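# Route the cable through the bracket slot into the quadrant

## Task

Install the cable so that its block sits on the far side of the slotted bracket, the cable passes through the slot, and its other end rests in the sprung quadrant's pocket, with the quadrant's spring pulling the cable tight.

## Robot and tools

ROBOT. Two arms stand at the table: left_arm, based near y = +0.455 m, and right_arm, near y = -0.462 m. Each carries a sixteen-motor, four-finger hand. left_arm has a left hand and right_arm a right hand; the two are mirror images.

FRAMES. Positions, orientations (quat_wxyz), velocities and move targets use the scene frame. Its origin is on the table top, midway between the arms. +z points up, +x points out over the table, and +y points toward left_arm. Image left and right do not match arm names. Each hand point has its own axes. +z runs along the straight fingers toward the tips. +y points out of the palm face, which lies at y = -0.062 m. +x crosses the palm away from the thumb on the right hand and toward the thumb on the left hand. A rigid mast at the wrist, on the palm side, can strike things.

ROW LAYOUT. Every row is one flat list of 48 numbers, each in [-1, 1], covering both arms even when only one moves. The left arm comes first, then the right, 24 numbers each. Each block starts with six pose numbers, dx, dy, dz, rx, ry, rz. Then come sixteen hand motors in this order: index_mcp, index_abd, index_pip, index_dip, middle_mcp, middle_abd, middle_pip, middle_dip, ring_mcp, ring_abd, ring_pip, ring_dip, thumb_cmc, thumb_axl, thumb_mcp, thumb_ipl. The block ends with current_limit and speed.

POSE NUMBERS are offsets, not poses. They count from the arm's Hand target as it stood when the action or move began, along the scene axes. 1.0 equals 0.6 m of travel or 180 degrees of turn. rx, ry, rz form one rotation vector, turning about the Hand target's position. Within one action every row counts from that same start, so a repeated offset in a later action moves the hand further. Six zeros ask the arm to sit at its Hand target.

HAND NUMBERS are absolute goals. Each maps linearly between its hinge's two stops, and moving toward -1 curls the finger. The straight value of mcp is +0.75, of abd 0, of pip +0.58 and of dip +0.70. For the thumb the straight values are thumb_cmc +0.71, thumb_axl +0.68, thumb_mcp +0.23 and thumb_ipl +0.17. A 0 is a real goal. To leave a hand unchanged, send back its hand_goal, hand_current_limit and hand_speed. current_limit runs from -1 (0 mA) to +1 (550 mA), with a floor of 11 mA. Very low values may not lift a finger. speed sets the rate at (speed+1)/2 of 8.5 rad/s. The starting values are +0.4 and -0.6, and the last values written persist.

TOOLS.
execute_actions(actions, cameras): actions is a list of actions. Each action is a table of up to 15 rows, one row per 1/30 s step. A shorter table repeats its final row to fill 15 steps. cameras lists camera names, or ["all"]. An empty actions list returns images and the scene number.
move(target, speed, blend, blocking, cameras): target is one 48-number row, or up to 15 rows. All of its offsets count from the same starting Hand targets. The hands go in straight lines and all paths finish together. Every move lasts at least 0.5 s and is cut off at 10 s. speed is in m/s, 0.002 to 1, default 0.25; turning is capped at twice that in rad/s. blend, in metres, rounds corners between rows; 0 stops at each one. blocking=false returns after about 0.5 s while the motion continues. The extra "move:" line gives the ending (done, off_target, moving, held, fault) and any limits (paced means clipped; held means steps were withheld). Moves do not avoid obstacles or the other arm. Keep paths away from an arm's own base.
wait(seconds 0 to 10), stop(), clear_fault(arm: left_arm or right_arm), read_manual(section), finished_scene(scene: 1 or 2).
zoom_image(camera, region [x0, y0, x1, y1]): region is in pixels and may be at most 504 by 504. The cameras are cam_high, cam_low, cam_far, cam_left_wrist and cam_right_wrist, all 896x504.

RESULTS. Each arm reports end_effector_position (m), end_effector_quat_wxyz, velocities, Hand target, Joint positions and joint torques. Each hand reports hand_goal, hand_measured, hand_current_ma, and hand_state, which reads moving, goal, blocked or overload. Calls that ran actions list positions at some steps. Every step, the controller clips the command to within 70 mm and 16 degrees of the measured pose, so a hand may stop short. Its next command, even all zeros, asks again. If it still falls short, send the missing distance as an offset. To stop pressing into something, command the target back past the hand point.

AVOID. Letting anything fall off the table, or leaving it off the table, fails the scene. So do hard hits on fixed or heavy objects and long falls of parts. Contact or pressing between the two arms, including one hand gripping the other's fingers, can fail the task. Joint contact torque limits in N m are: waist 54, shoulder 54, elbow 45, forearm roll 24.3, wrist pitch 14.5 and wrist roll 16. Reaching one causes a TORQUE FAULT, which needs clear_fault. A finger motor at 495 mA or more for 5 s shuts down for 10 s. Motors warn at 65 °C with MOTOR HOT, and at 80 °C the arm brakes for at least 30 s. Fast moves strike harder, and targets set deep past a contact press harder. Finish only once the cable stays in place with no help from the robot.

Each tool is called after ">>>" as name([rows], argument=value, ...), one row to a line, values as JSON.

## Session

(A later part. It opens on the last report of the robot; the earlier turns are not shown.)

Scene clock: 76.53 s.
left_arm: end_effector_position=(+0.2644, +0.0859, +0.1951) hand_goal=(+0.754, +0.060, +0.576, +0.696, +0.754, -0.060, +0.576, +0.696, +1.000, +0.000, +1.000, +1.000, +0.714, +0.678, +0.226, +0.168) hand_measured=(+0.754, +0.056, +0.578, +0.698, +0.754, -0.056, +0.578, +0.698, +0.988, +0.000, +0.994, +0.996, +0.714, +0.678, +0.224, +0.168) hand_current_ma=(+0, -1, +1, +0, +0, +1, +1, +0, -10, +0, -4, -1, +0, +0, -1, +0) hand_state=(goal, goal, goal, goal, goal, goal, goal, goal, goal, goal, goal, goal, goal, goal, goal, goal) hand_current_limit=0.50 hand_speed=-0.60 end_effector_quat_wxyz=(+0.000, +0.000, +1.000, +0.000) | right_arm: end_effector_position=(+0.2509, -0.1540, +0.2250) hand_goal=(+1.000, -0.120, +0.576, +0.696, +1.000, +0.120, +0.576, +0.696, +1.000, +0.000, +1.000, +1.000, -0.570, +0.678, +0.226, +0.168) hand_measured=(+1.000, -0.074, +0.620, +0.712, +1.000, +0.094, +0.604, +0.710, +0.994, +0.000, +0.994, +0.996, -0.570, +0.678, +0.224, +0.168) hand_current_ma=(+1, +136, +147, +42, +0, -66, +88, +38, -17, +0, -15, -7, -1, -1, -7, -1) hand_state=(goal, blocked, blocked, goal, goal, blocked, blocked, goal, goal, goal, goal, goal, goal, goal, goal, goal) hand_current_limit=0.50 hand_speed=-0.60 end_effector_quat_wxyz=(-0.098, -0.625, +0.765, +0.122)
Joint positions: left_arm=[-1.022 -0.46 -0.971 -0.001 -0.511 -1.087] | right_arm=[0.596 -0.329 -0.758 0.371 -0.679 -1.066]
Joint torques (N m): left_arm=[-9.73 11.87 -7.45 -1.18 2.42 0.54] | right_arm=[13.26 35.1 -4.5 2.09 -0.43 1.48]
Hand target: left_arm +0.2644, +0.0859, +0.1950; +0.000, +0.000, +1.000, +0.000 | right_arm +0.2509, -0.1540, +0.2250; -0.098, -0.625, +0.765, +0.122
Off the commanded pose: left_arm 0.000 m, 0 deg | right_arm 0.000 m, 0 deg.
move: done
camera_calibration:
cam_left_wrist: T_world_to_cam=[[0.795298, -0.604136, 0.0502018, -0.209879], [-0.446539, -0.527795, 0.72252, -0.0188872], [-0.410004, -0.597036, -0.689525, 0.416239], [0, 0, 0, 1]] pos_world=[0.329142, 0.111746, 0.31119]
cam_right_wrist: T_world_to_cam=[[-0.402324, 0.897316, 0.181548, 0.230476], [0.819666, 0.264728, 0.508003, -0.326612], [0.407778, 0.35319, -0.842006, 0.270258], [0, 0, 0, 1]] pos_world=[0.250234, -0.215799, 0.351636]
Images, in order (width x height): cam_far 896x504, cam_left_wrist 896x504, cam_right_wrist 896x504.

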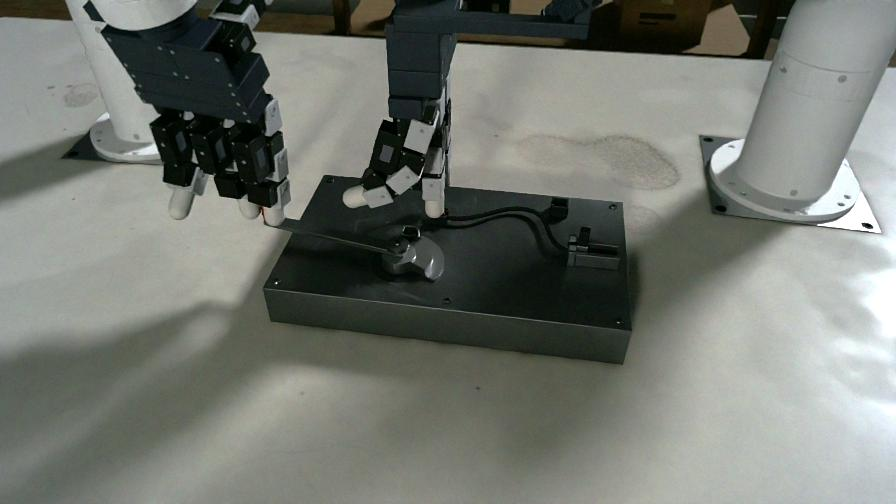

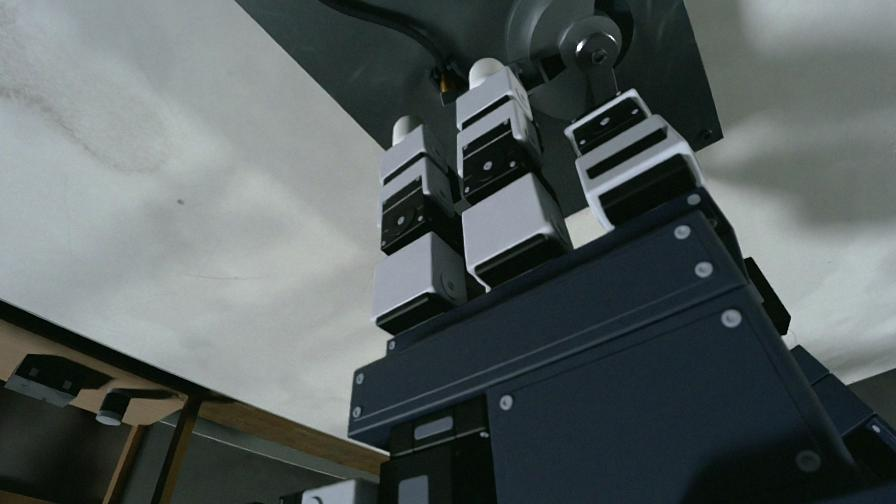

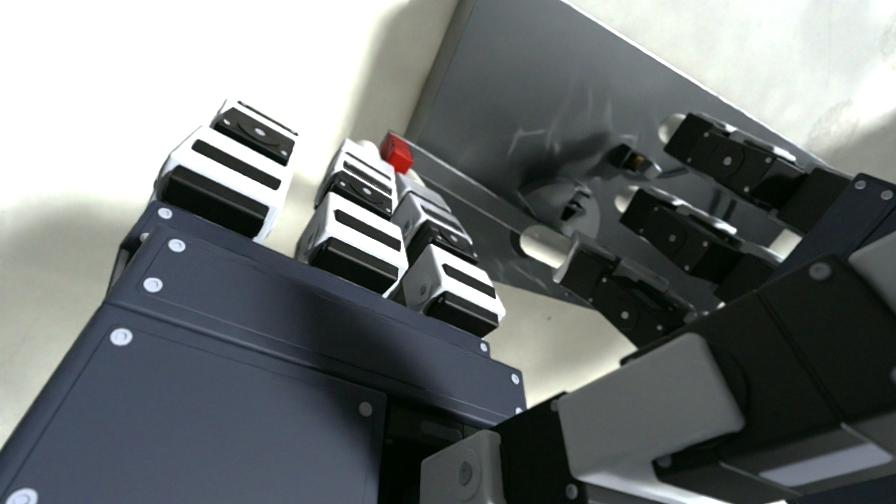

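>>> move([
  [0,0,0,0,0,0, 0.754,-0.36,0.576,0.696,0.754,0.36,0.576,0.696,1,0,1,1,0.714,0.678,0.226,0.168,0.55,-0.8, 0,0,0,0,0,0, 1,-0.12,0.576,0.696,1,0.12,0.576,0.696,1,0,1,1,-0.571,0.678,0.226,0.168,0.5,-0.6],
  [0,0,0.0667,0,0,0, 0.754,-0.36,0.576,0.696,0.754,0.36,0.576,0.696,0.2,0,-0.2,0.4,0.714,0.678,0.226,0.168,0.55,-0.6, 0,0,0,0,0,0, 1,-0.12,0.576,0.696,1,0.12,0.576,0.696,1,0,1,1,-0.571,0.678,0.226,0.168,0.5,-0.6],
], speed=0.05, cameras=["cam_far","cam_low","cam_left_wrist","cam_right_wrist"])

>>> zoom_image(camera="cam_left_wrist", region=[380, 20, 520, 140])

>>> zoom_image(camera="cam_right_wrist", region=[560, 110, 720, 250])

>>> zoom_image(camera="cam_far", region=[390, 150, 480, 260])

>>> zoom_image(camera="cam_low", region=[390, 140, 450, 210])

Scene clock: 81.77 s.
left_arm: end_effector_position=(+0.2644, +0.0859, +0.2350) hand_goal=(+0.754, -0.360, +0.576, +0.696, +0.754, +0.360, +0.576, +0.696, +0.200, +0.000, -0.200, +0.400, +0.714, +0.678, +0.226, +0.168) hand_measured=(+0.754, -0.094, +0.578, +0.698, +0.750, +0.072, +0.576, +0.696, +0.214, +0.000, -0.192, +0.404, +0.714, +0.678, +0.224, +0.168) hand_current_ma=(+0, +426, +1, +0, -2, -426, +0, +0, +15, +0, +5, +1, +0, +0, -2, +0) hand_state=(goal, blocked, goal, goal, goal, blocked, goal, goal, goal, goal, goal, goal, goal, goal, goal, goal) hand_current_limit=0.55 hand_speed=-0.60 end_effector_quat_wxyz=(+0.000, +0.000, +1.000, +0.000) | right_arm: end_effector_position=(+0.2509, -0.1540, +0.2250) hand_goal=(+1.000, -0.120, +0.576, +0.696, +1.000, +0.120, +0.576, +0.696, +1.000, +0.000, +1.000, +1.000, -0.570, +0.678, +0.226, +0.168) hand_measured=(+1.000, -0.074, +0.620, +0.712, +1.000, +0.094, +0.604, +0.710, +0.994, +0.000, +0.994, +0.996, -0.570, +0.678, +0.224, +0.168) hand_current_ma=(+1, +136, +147, +42, +0, -66, +88, +38, -17, +0, -15, -7, -1, -1, -7, -1) hand_state=(goal, blocked, blocked, goal, goal, blocked, blocked, goal, goal, goal, goal, goal, goal, goal, goal, goal) hand_current_limit=0.50 hand_speed=-0.60 end_effector_quat_wxyz=(-0.098, -0.625, +0.765, +0.122)
Joint positions: left_arm=[-1.022 -0.394 -0.988 -0.001 -0.594 -1.087] | right_arm=[0.596 -0.329 -0.758 0.371 -0.679 -1.066]
Joint torques (N m): left_arm=[-2.68 32.79 -17.98 3.08 -2.38 -0.76] | right_arm=[12.66 34.94 -4.58 1.92 -0.53 1.48]
Hand target: left_arm +0.2644, +0.0859, +0.2350; +0.000, +0.000, +1.000, +0.000 | right_arm +0.2509, -0.1540, +0.2250; -0.098, -0.625, +0.765, +0.122
Off the commanded pose: left_arm 0.000 m, 0 deg | right_arm 0.000 m, 0 deg.
move: done
camera_calibration:
cam_left_wrist: T_world_to_cam=[[0.795273, -0.604173, 0.0501602, -0.211855], [-0.446561, -0.527826, 0.722484, -0.0476921], [-0.410029, -0.596972, -0.689566, 0.443766], [0, 0, 0, 1]] pos_world=[0.329142, 0.111746, 0.35109]
cam_right_wrist: T_world_to_cam=[[-0.402324, 0.897316, 0.181548, 0.230476], [0.819666, 0.264728, 0.508003, -0.326612], [0.407778, 0.35319, -0.842006, 0.270258], [0, 0, 0, 1]] pos_world=[0.250234, -0.215799, 0.351636]
Images, in order (width x height): cam_low 896x504, cam_far 896x504, cam_left_wrist 896x504, cam_right_wrist 896x504.

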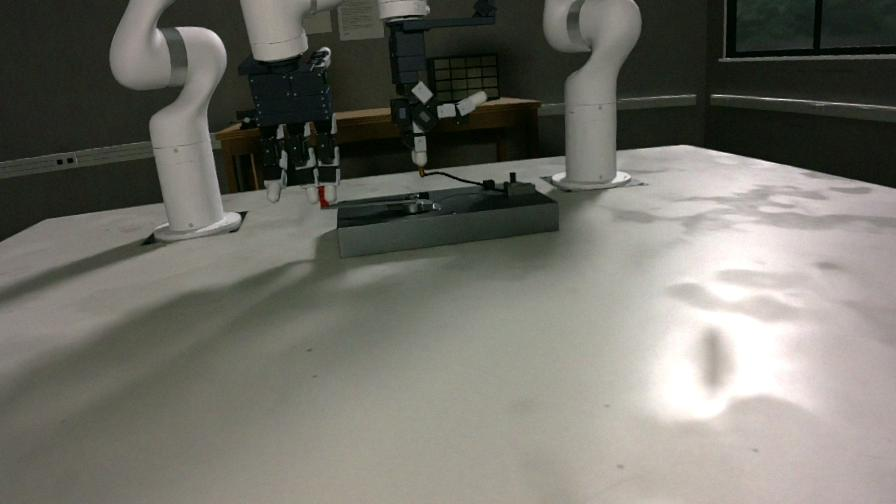

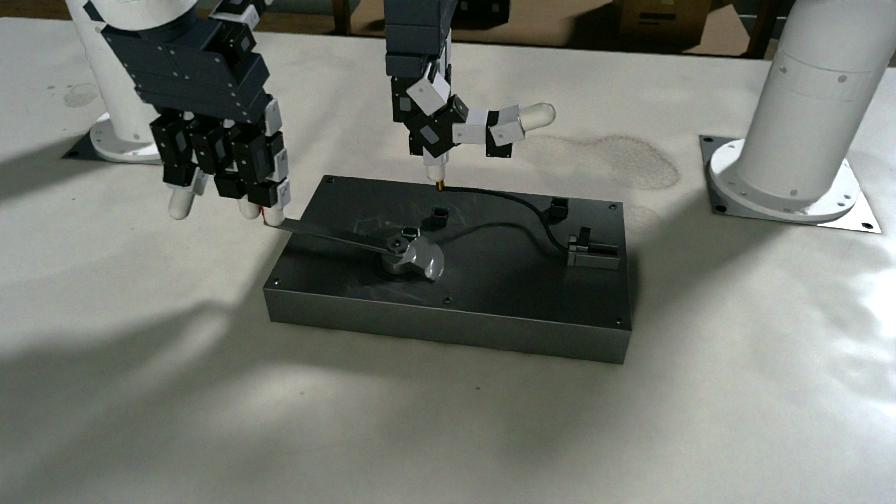

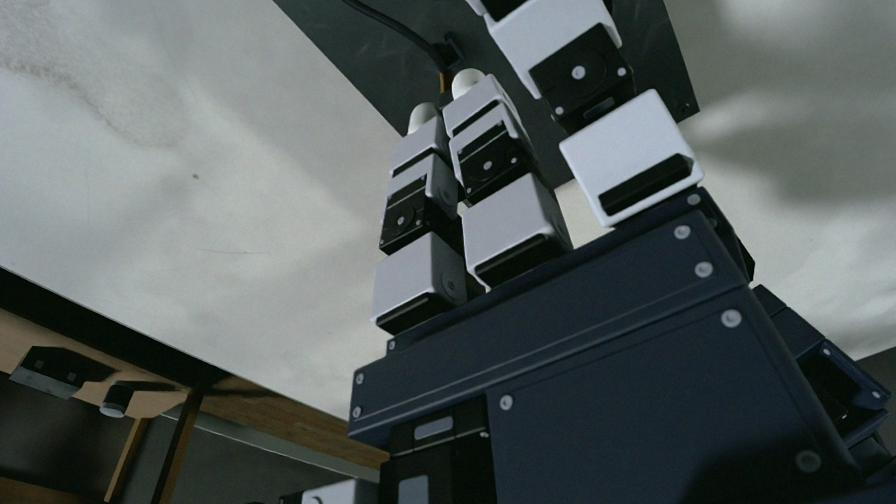

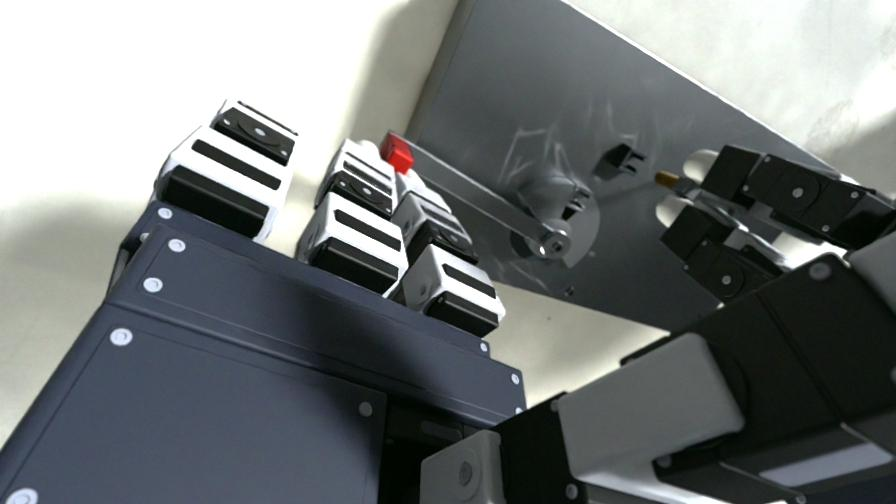

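Scaled by 3.600 from the camera's 896x504 image, which has a finer 1280x720 frame.

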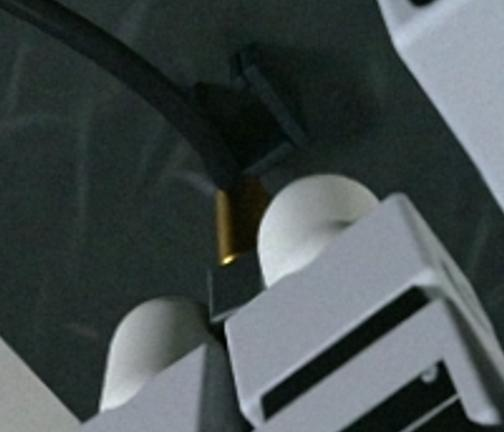

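Scaled by 3.150 from the camera's 896x504 image, which has a finer 1280x720 frame.

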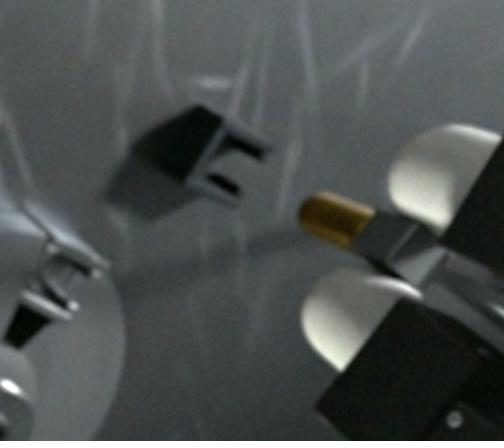

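Scaled by 4.582 from the camera's 896x504 image, which has a finer 1280x720 frame.

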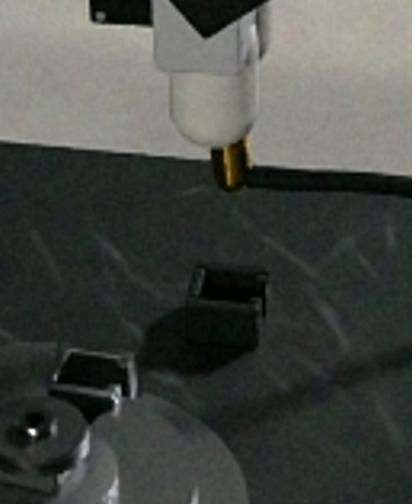

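Scaled by 7.200 from the camera's 896x504 image, which has a finer 1280x720 frame.

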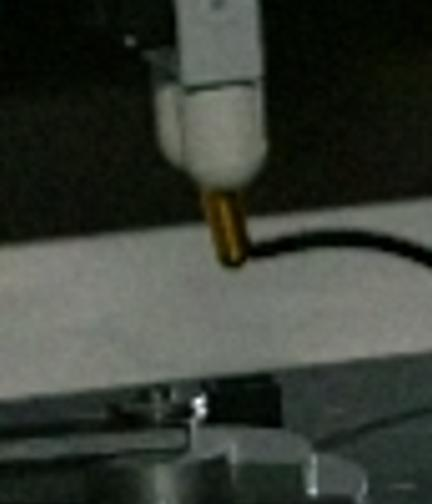

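>>> move(target=[0.0763,-0.0475,-0.0367,0,0,-0.0233, 0.754,-0.36,0.576,0.696,0.754,0.36,0.576,0.696,0.2,0,-0.2,0.4,0.714,0.678,0.226,0.168,0.55,-0.6, 0,0,0,0,0,0, 1,-0.12,0.576,0.696,1,0.12,0.576,0.696,1,0,1,1,-0.571,0.678,0.226,0.168,0.5,-0.6], speed=0.06, cameras=["cam_far","cam_low","cam_left_wrist","cam_right_wrist"])

>>> zoom_image(camera="cam_far", region=[390, 180, 430, 240])

>>> zoom_image(camera="cam_right_wrist", region=[560, 170, 620, 230])

>>> zoom_image(camera="cam_left_wrist", region=[390, 20, 490, 120])

Scene clock: 84.73 s.
left_arm: end_effector_position=(+0.3102, +0.0574, +0.2130) hand_goal=(+0.754, -0.360, +0.576, +0.696, +0.754, +0.360, +0.576, +0.696, +0.200, +0.000, -0.200, +0.400, +0.714, +0.678, +0.226, +0.168) hand_measured=(+0.754, -0.100, +0.578, +0.698, +0.744, +0.072, +0.572, +0.694, +0.214, +0.000, -0.192, +0.404, +0.714, +0.678, +0.224, +0.168) hand_current_ma=(+0, +426, +1, +0, -7, -426, -2, +0, +15, +0, +5, +1, +0, +0, -2, +0) hand_state=(goal, blocked, goal, goal, goal, blocked, goal, goal, goal, goal, goal, goal, goal, goal, goal, goal) hand_current_limit=0.55 hand_speed=-0.60 end_effector_quat_wxyz=(+0.000, +0.037, +0.999, +0.000) | right_arm: end_effector_position=(+0.2509, -0.1540, +0.2250) hand_goal=(+1.000, -0.120, +0.576, +0.696, +1.000, +0.120, +0.576, +0.696, +1.000, +0.000, +1.000, +1.000, -0.570, +0.678, +0.226, +0.168) hand_measured=(+1.000, -0.074, +0.620, +0.712, +1.000, +0.094, +0.604, +0.710, +0.994, +0.000, +0.994, +0.996, -0.570, +0.678, +0.224, +0.168) hand_current_ma=(+1, +136, +147, +42, +0, -66, +88, +38, -17, +0, -15, -7, -1, -1, -7, -1) hand_state=(goal, blocked, blocked, goal, goal, blocked, blocked, goal, goal, goal, goal, goal, goal, goal, goal, goal) hand_current_limit=0.50 hand_speed=-0.60 end_effector_quat_wxyz=(-0.098, -0.625, +0.765, +0.122)
Joint positions: left_arm=[-0.984 -0.523 -1.117 0 -0.594 -0.976] | right_arm=[0.596 -0.329 -0.758 0.371 -0.679 -1.066]
Joint torques (N m): left_arm=[10.94 12.83 -18.98 -4.19 -2.51 0.62] | right_arm=[12.18 35.44 -4.05 1.94 -0.45 1.52]
Hand target: left_arm +0.3102, +0.0574, +0.2130; +0.000, +0.037, +0.999, +0.000 | right_arm +0.2509, -0.1540, +0.2250; -0.098, -0.625, +0.765, +0.122
Off the commanded pose: left_arm 0.000 m, 0 deg | right_arm 0.000 m, 0 deg.
move: done
camera_calibration:
cam_left_wrist: T_world_to_cam=[[0.748938, -0.660736, 0.0501987, -0.246725], [-0.484044, -0.493773, 0.722419, -0.0167445], [-0.452542, -0.565345, -0.689631, 0.441697], [0, 0, 0, 1]] pos_world=[0.376563, 0.078423, 0.329089]
cam_right_wrist: T_world_to_cam=[[-0.402324, 0.897316, 0.181548, 0.230476], [0.819666, 0.264728, 0.508003, -0.326612], [0.407778, 0.35319, -0.842006, 0.270258], [0, 0, 0, 1]] pos_world=[0.250234, -0.215799, 0.351636]
Images, in order (width x height): cam_low 896x504, cam_far 896x504, cam_left_wrist 896x504, cam_right_wrist 896x504.

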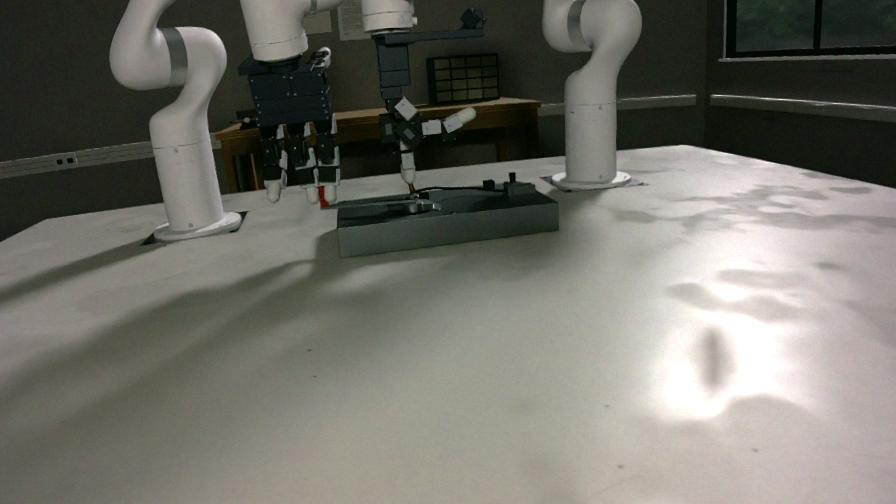

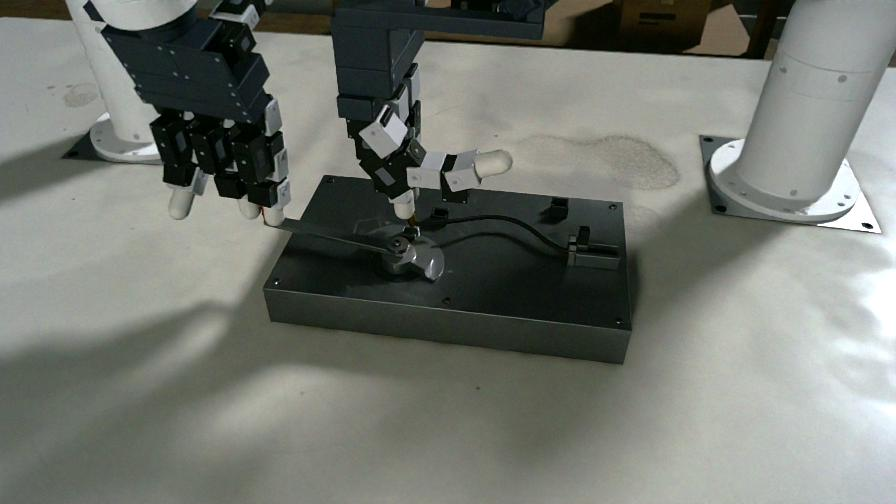

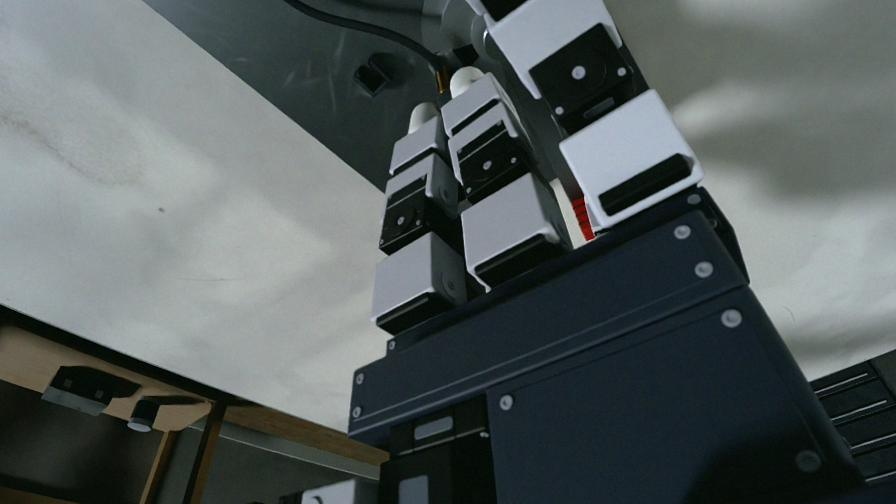

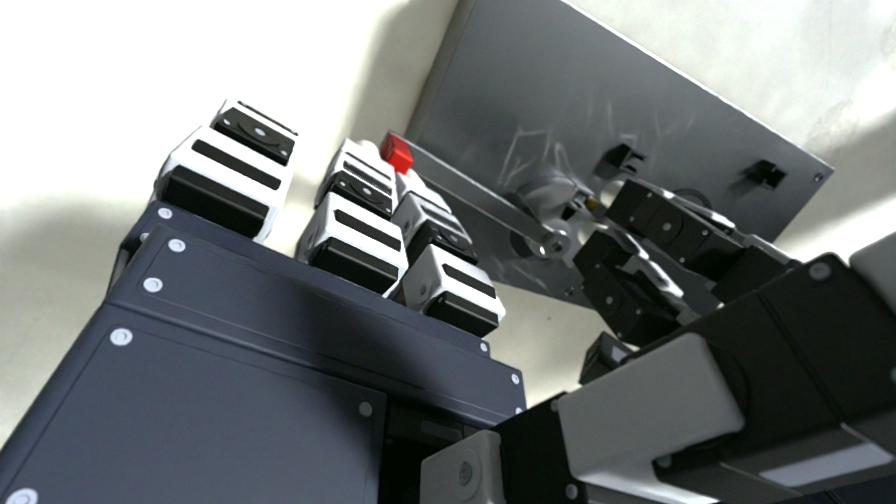

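Scaled by 8.400 from the camera's 896x504 image, which has a finer 1280x720 frame.

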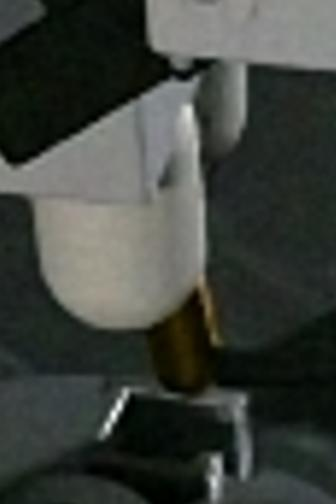

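Scaled by 8.400 from the camera's 896x504 image, which has a finer 1280x720 frame.

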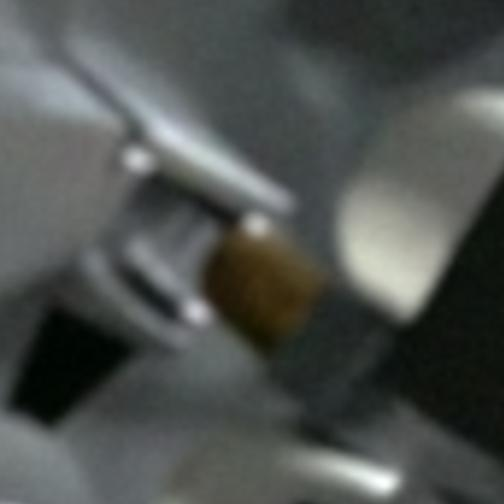

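Scaled by 5.040 from the camera's 896x504 image, which has a finer 1280x720 frame.

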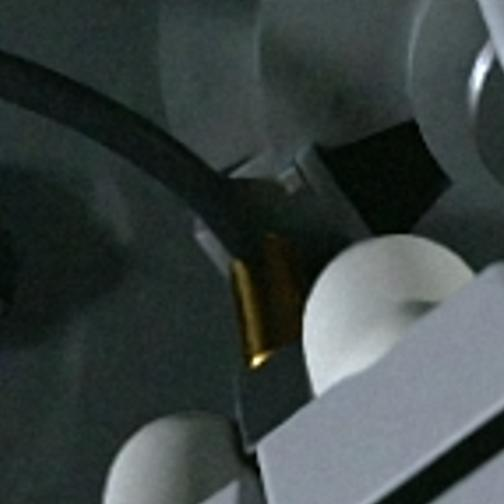

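>>> move(target=[0.0008,-0.0043,-0.0083,0,0,0, 0.754,-0.36,0.576,0.696,0.754,0.36,0.576,0.696,0.2,0,-0.2,0.4,0.714,0.678,0.226,0.168,0.55,-0.6, 0,0,0,0,0,0, 1,-0.12,0.576,0.696,1,0.12,0.576,0.696,1,0,1,1,-0.571,0.678,0.226,0.168,0.5,-0.6], speed=0.03, cameras=["cam_far","cam_low","cam_left_wrist","cam_right_wrist"])

>>> zoom_image(camera="cam_far", region=[390, 180, 430, 240])

>>> zoom_image(camera="cam_right_wrist", region=[560, 170, 620, 230])

>>> zoom_image(camera="cam_left_wrist", region=[390, 20, 490, 120])

Scene clock: 87.73 s.
left_arm: end_effector_position=(+0.3107, +0.0548, +0.2081) hand_goal=(+0.754, -0.360, +0.576, +0.696, +0.754, +0.360, +0.576, +0.696, +0.200, +0.000, -0.200, +0.400, +0.714, +0.678, +0.226, +0.168) hand_measured=(+0.754, -0.100, +0.578, +0.698, +0.744, +0.072, +0.570, +0.694, +0.214, +0.000, -0.192, +0.404, +0.714, +0.678, +0.224, +0.168) hand_current_ma=(+0, +426, +0, +0, -8, -426, -3, +0, +15, +0, +5, +1, +0, +0, -2, +0) hand_state=(goal, blocked, goal, goal, goal, blocked, goal, goal, goal, goal, goal, goal, goal, goal, goal, goal) hand_current_limit=0.55 hand_speed=-0.60 end_effector_quat_wxyz=(+0.000, +0.037, +0.999, +0.000) | right_arm: end_effector_position=(+0.2509, -0.1540, +0.2250) hand_goal=(+1.000, -0.120, +0.576, +0.696, +1.000, +0.120, +0.576, +0.696, +1.000, +0.000, +1.000, +1.000, -0.570, +0.678, +0.226, +0.168) hand_measured=(+1.000, -0.074, +0.620, +0.712, +1.000, +0.094, +0.604, +0.710, +0.994, +0.000, +0.994, +0.996, -0.570, +0.678, +0.224, +0.168) hand_current_ma=(+1, +136, +147, +42, +0, -66, +88, +38, -17, +0, -15, -7, -1, -1, -7, -1) hand_state=(goal, blocked, blocked, goal, goal, blocked, blocked, goal, goal, goal, goal, goal, goal, goal, goal, goal) hand_current_limit=0.50 hand_speed=-0.60 end_effector_quat_wxyz=(-0.098, -0.625, +0.765, +0.122)
Joint positions: left_arm=[-0.985 -0.536 -1.124 -0.001 -0.588 -0.978] | right_arm=[0.596 -0.329 -0.758 0.371 -0.679 -1.066]
Joint torques (N m): left_arm=[-11.89 12.97 -17.93 -3.79 2.61 -0.85] | right_arm=[11.85 33.53 -4.65 1.77 -0.45 1.4]
Hand target: left_arm +0.3107, +0.0548, +0.2080; +0.000, +0.037, +0.999, +0.000 | right_arm +0.2509, -0.1540, +0.2250; -0.098, -0.625, +0.765, +0.122
Off the commanded pose: left_arm 0.000 m, 0 deg | right_arm 0.000 m, 0 deg.
move: done
camera_calibration:
cam_left_wrist: T_world_to_cam=[[0.749008, -0.660657, 0.0501896, -0.248601], [-0.483929, -0.493758, 0.722507, -0.0143196], [-0.452547, -0.565452, -0.68954, 0.437054], [0, 0, 0, 1]] pos_world=[0.377063, 0.0758226, 0.32419]
cam_right_wrist: T_world_to_cam=[[-0.402324, 0.897316, 0.181548, 0.230476], [0.819666, 0.264728, 0.508003, -0.326612], [0.407778, 0.35319, -0.842006, 0.270258], [0, 0, 0, 1]] pos_world=[0.250234, -0.215799, 0.351636]
Images, in order (width x height): cam_low 896x504, cam_far 896x504, cam_left_wrist 896x504, cam_right_wrist 896x504.

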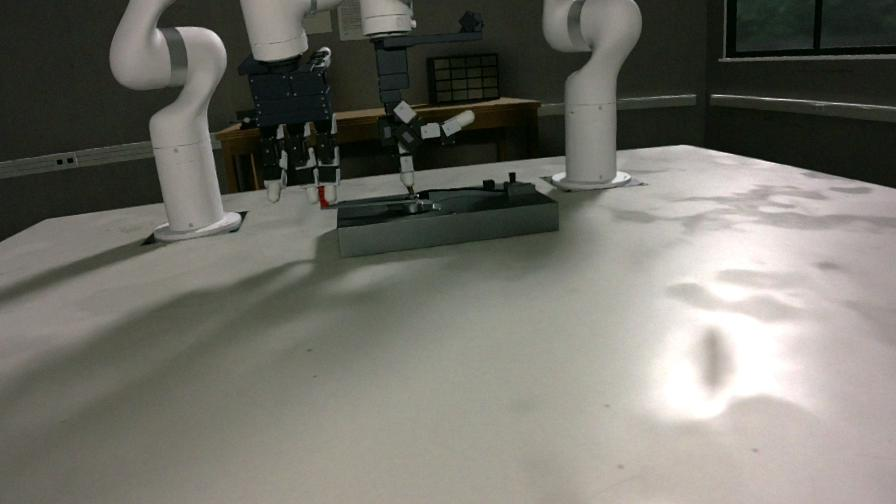

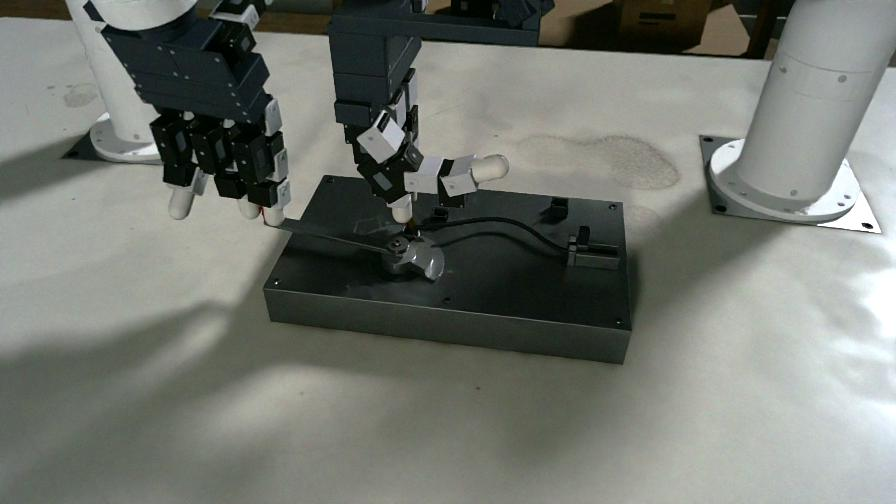

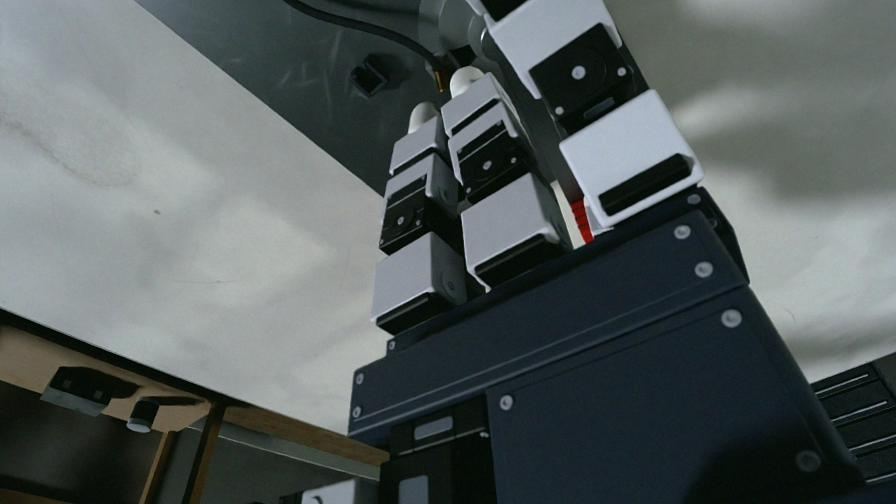

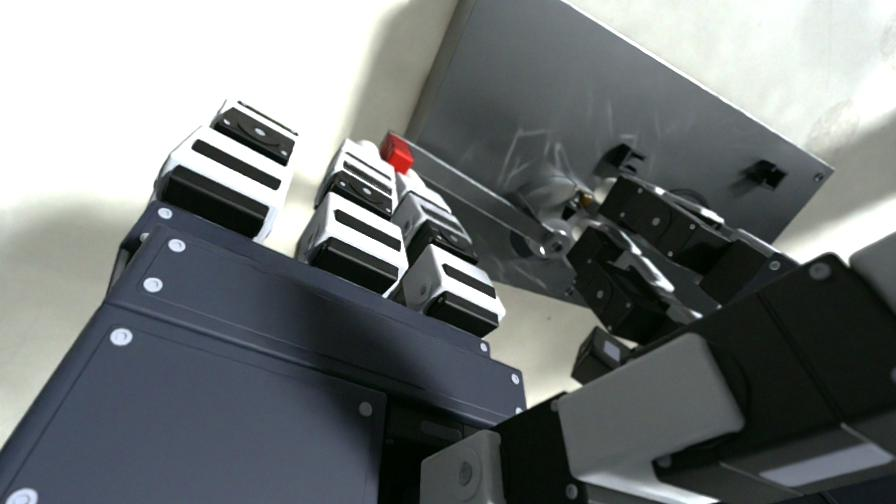

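Scaled by 8.400 from the camera's 896x504 image, which has a finer 1280x720 frame.

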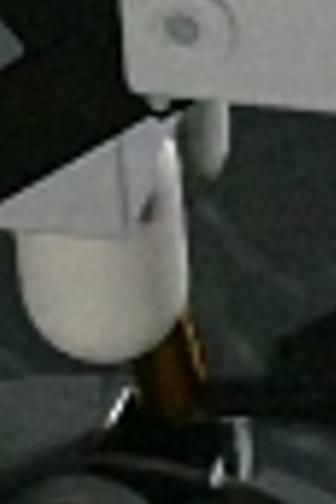

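Scaled by 8.400 from the camera's 896x504 image, which has a finer 1280x720 frame.

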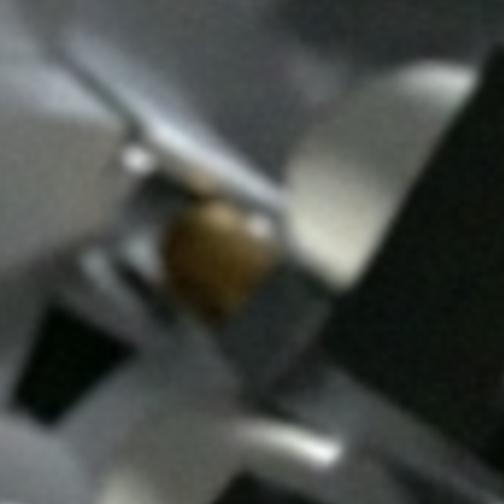

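Scaled by 5.040 from the camera's 896x504 image, which has a finer 1280x720 frame.

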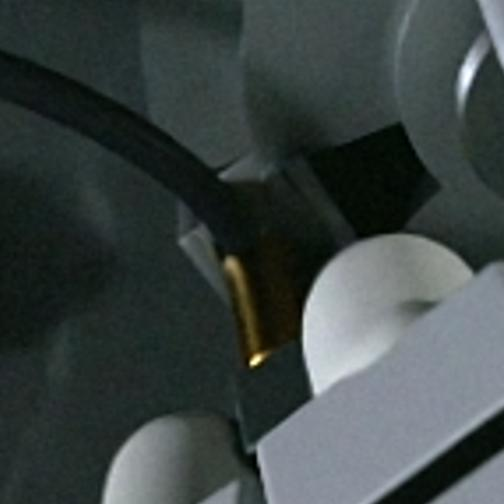

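>>> move(target=[0.001,-0.0005,-0.0083,0,0,0, 0.754,-0.36,0.576,0.696,0.754,0.36,0.576,0.696,0.2,0,-0.2,0.4,0.714,0.678,0.226,0.168,0.55,-0.6, 0,0,0,0,0,0, 1,-0.12,0.576,0.696,1,0.12,0.576,0.696,1,0,1,1,-0.571,0.678,0.226,0.168,0.5,-0.6], speed=0.02, cameras=["cam_far","cam_left_wrist","cam_right_wrist"])

>>> zoom_image(camera="cam_far", region=[390, 180, 430, 240])

>>> zoom_image(camera="cam_right_wrist", region=[560, 170, 620, 230])

>>> zoom_image(camera="cam_left_wrist", region=[390, 20, 490, 120])

Scene clock: 89.57 s.
left_arm: end_effector_position=(+0.3113, +0.0545, +0.2031) hand_goal=(+0.754, -0.360, +0.576, +0.696, +0.754, +0.360, +0.576, +0.696, +0.200, +0.000, -0.200, +0.400, +0.714, +0.678, +0.226, +0.168) hand_measured=(+0.754, -0.100, +0.576, +0.698, +0.744, +0.072, +0.570, +0.694, +0.214, +0.000, -0.192, +0.404, +0.714, +0.678, +0.224, +0.168) hand_current_ma=(+0, +426, +0, +0, -8, -426, -3, +0, +15, +0, +5, +1, +0, +0, -2, +0) hand_state=(goal, blocked, goal, goal, goal, blocked, goal, goal, goal, goal, goal, goal, goal, goal, goal, goal) hand_current_limit=0.55 hand_speed=-0.60 end_effector_quat_wxyz=(+0.000, +0.037, +0.999, +0.000) | right_arm: end_effector_position=(+0.2509, -0.1540, +0.2250) hand_goal=(+1.000, -0.120, +0.576, +0.696, +1.000, +0.120, +0.576, +0.696, +1.000, +0.000, +1.000, +1.000, -0.570, +0.678, +0.226, +0.168) hand_measured=(+1.000, -0.074, +0.620, +0.712, +1.000, +0.094, +0.604, +0.710, +0.994, +0.000, +0.994, +0.996, -0.570, +0.678, +0.224, +0.168) hand_current_ma=(+1, +136, +147, +42, +0, -66, +88, +38, -17, +0, -15, -7, -1, -1, -7, -1) hand_state=(goal, blocked, blocked, goal, goal, blocked, blocked, goal, goal, goal, goal, goal, goal, goal, goal, goal) hand_current_limit=0.50 hand_speed=-0.60 end_effector_quat_wxyz=(-0.098, -0.625, +0.765, +0.122)
Joint positions: left_arm=[-0.985 -0.544 -1.124 -0.001 -0.579 -0.977] | right_arm=[0.596 -0.329 -0.758 0.371 -0.679 -1.066]
Joint torques (N m): left_arm=[10.44 12.64 -18.25 -2.93 2.41 0.64] | right_arm=[12.03 34.97 -4.75 2.03 -0.55 1.46]
Hand target: left_arm +0.3113, +0.0545, +0.2030; +0.000, +0.037, +0.999, +0.000 | right_arm +0.2509, -0.1540, +0.2250; -0.098, -0.625, +0.765, +0.122
Off the commanded pose: left_arm 0.000 m, 0 deg | right_arm 0.000 m, 0 deg.
move: done
camera_calibration:
cam_left_wrist: T_world_to_cam=[[0.748978, -0.660695, 0.0501442, -0.248974], [-0.483952, -0.493785, 0.722473, -0.0106155], [-0.452573, -0.565384, -0.689579, 0.433795], [0, 0, 0, 1]] pos_world=[0.377663, 0.0755228, 0.31929]
cam_right_wrist: T_world_to_cam=[[-0.402324, 0.897316, 0.181548, 0.230476], [0.819666, 0.264728, 0.508003, -0.326612], [0.407778, 0.35319, -0.842006, 0.270258], [0, 0, 0, 1]] pos_world=[0.250234, -0.215799, 0.351636]
Images, in order (width x height): cam_far 896x504, cam_left_wrist 896x504, cam_right_wrist 896x504.

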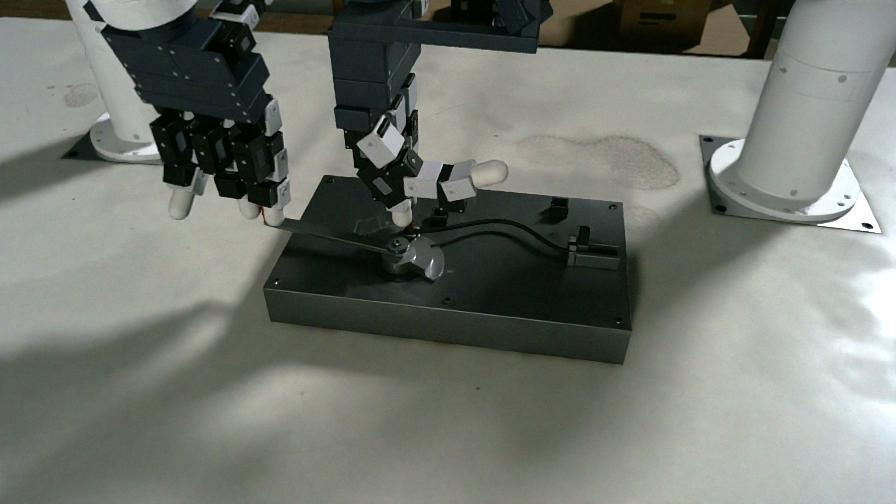

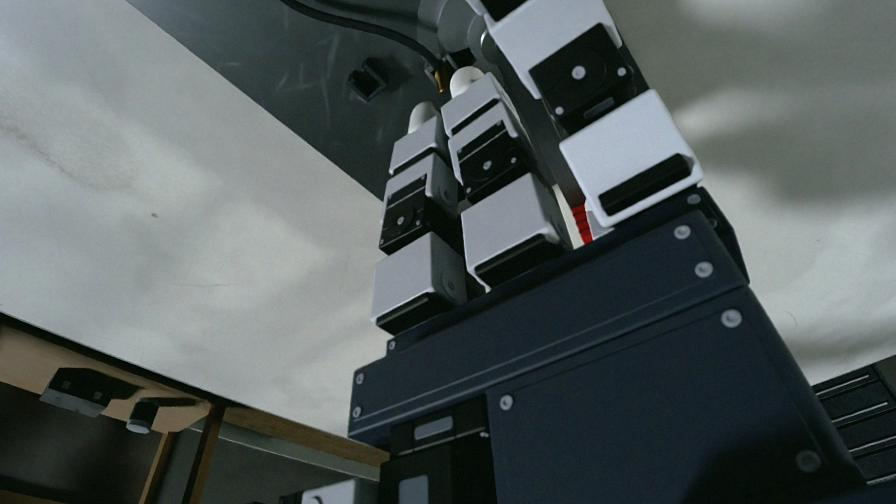

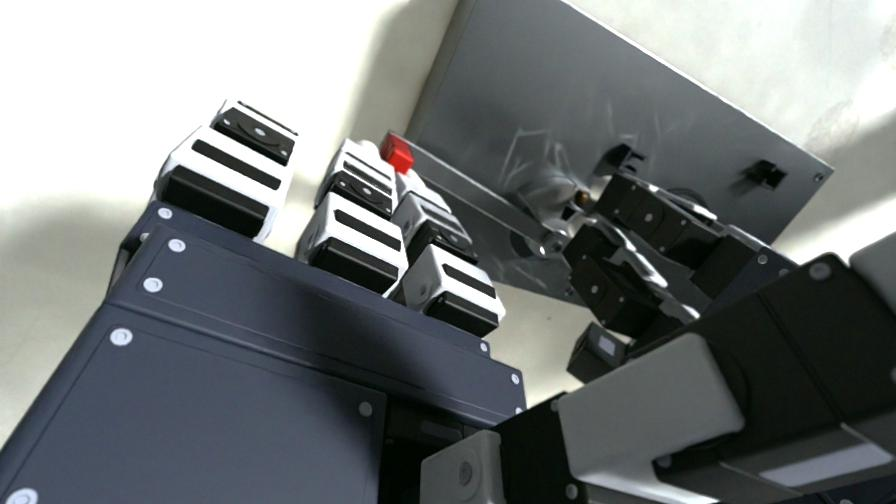

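Scaled by 8.400 from the camera's 896x504 image, which has a finer 1280x720 frame.

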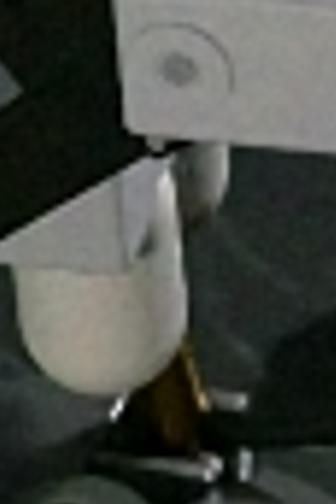

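Scaled by 8.400 from the camera's 896x504 image, which has a finer 1280x720 frame.

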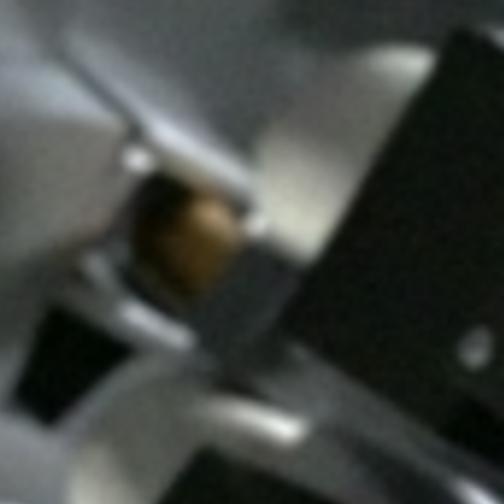

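Scaled by 5.040 from the camera's 896x504 image, which has a finer 1280x720 frame.

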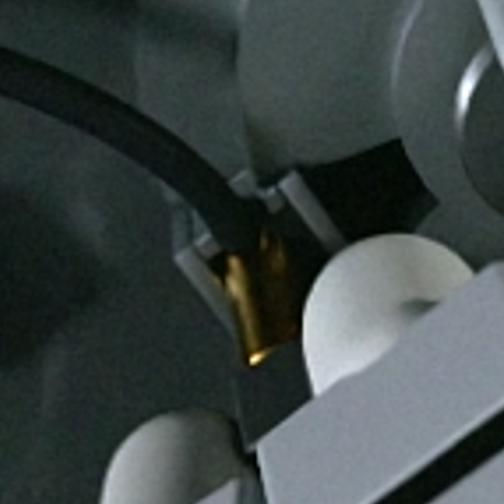

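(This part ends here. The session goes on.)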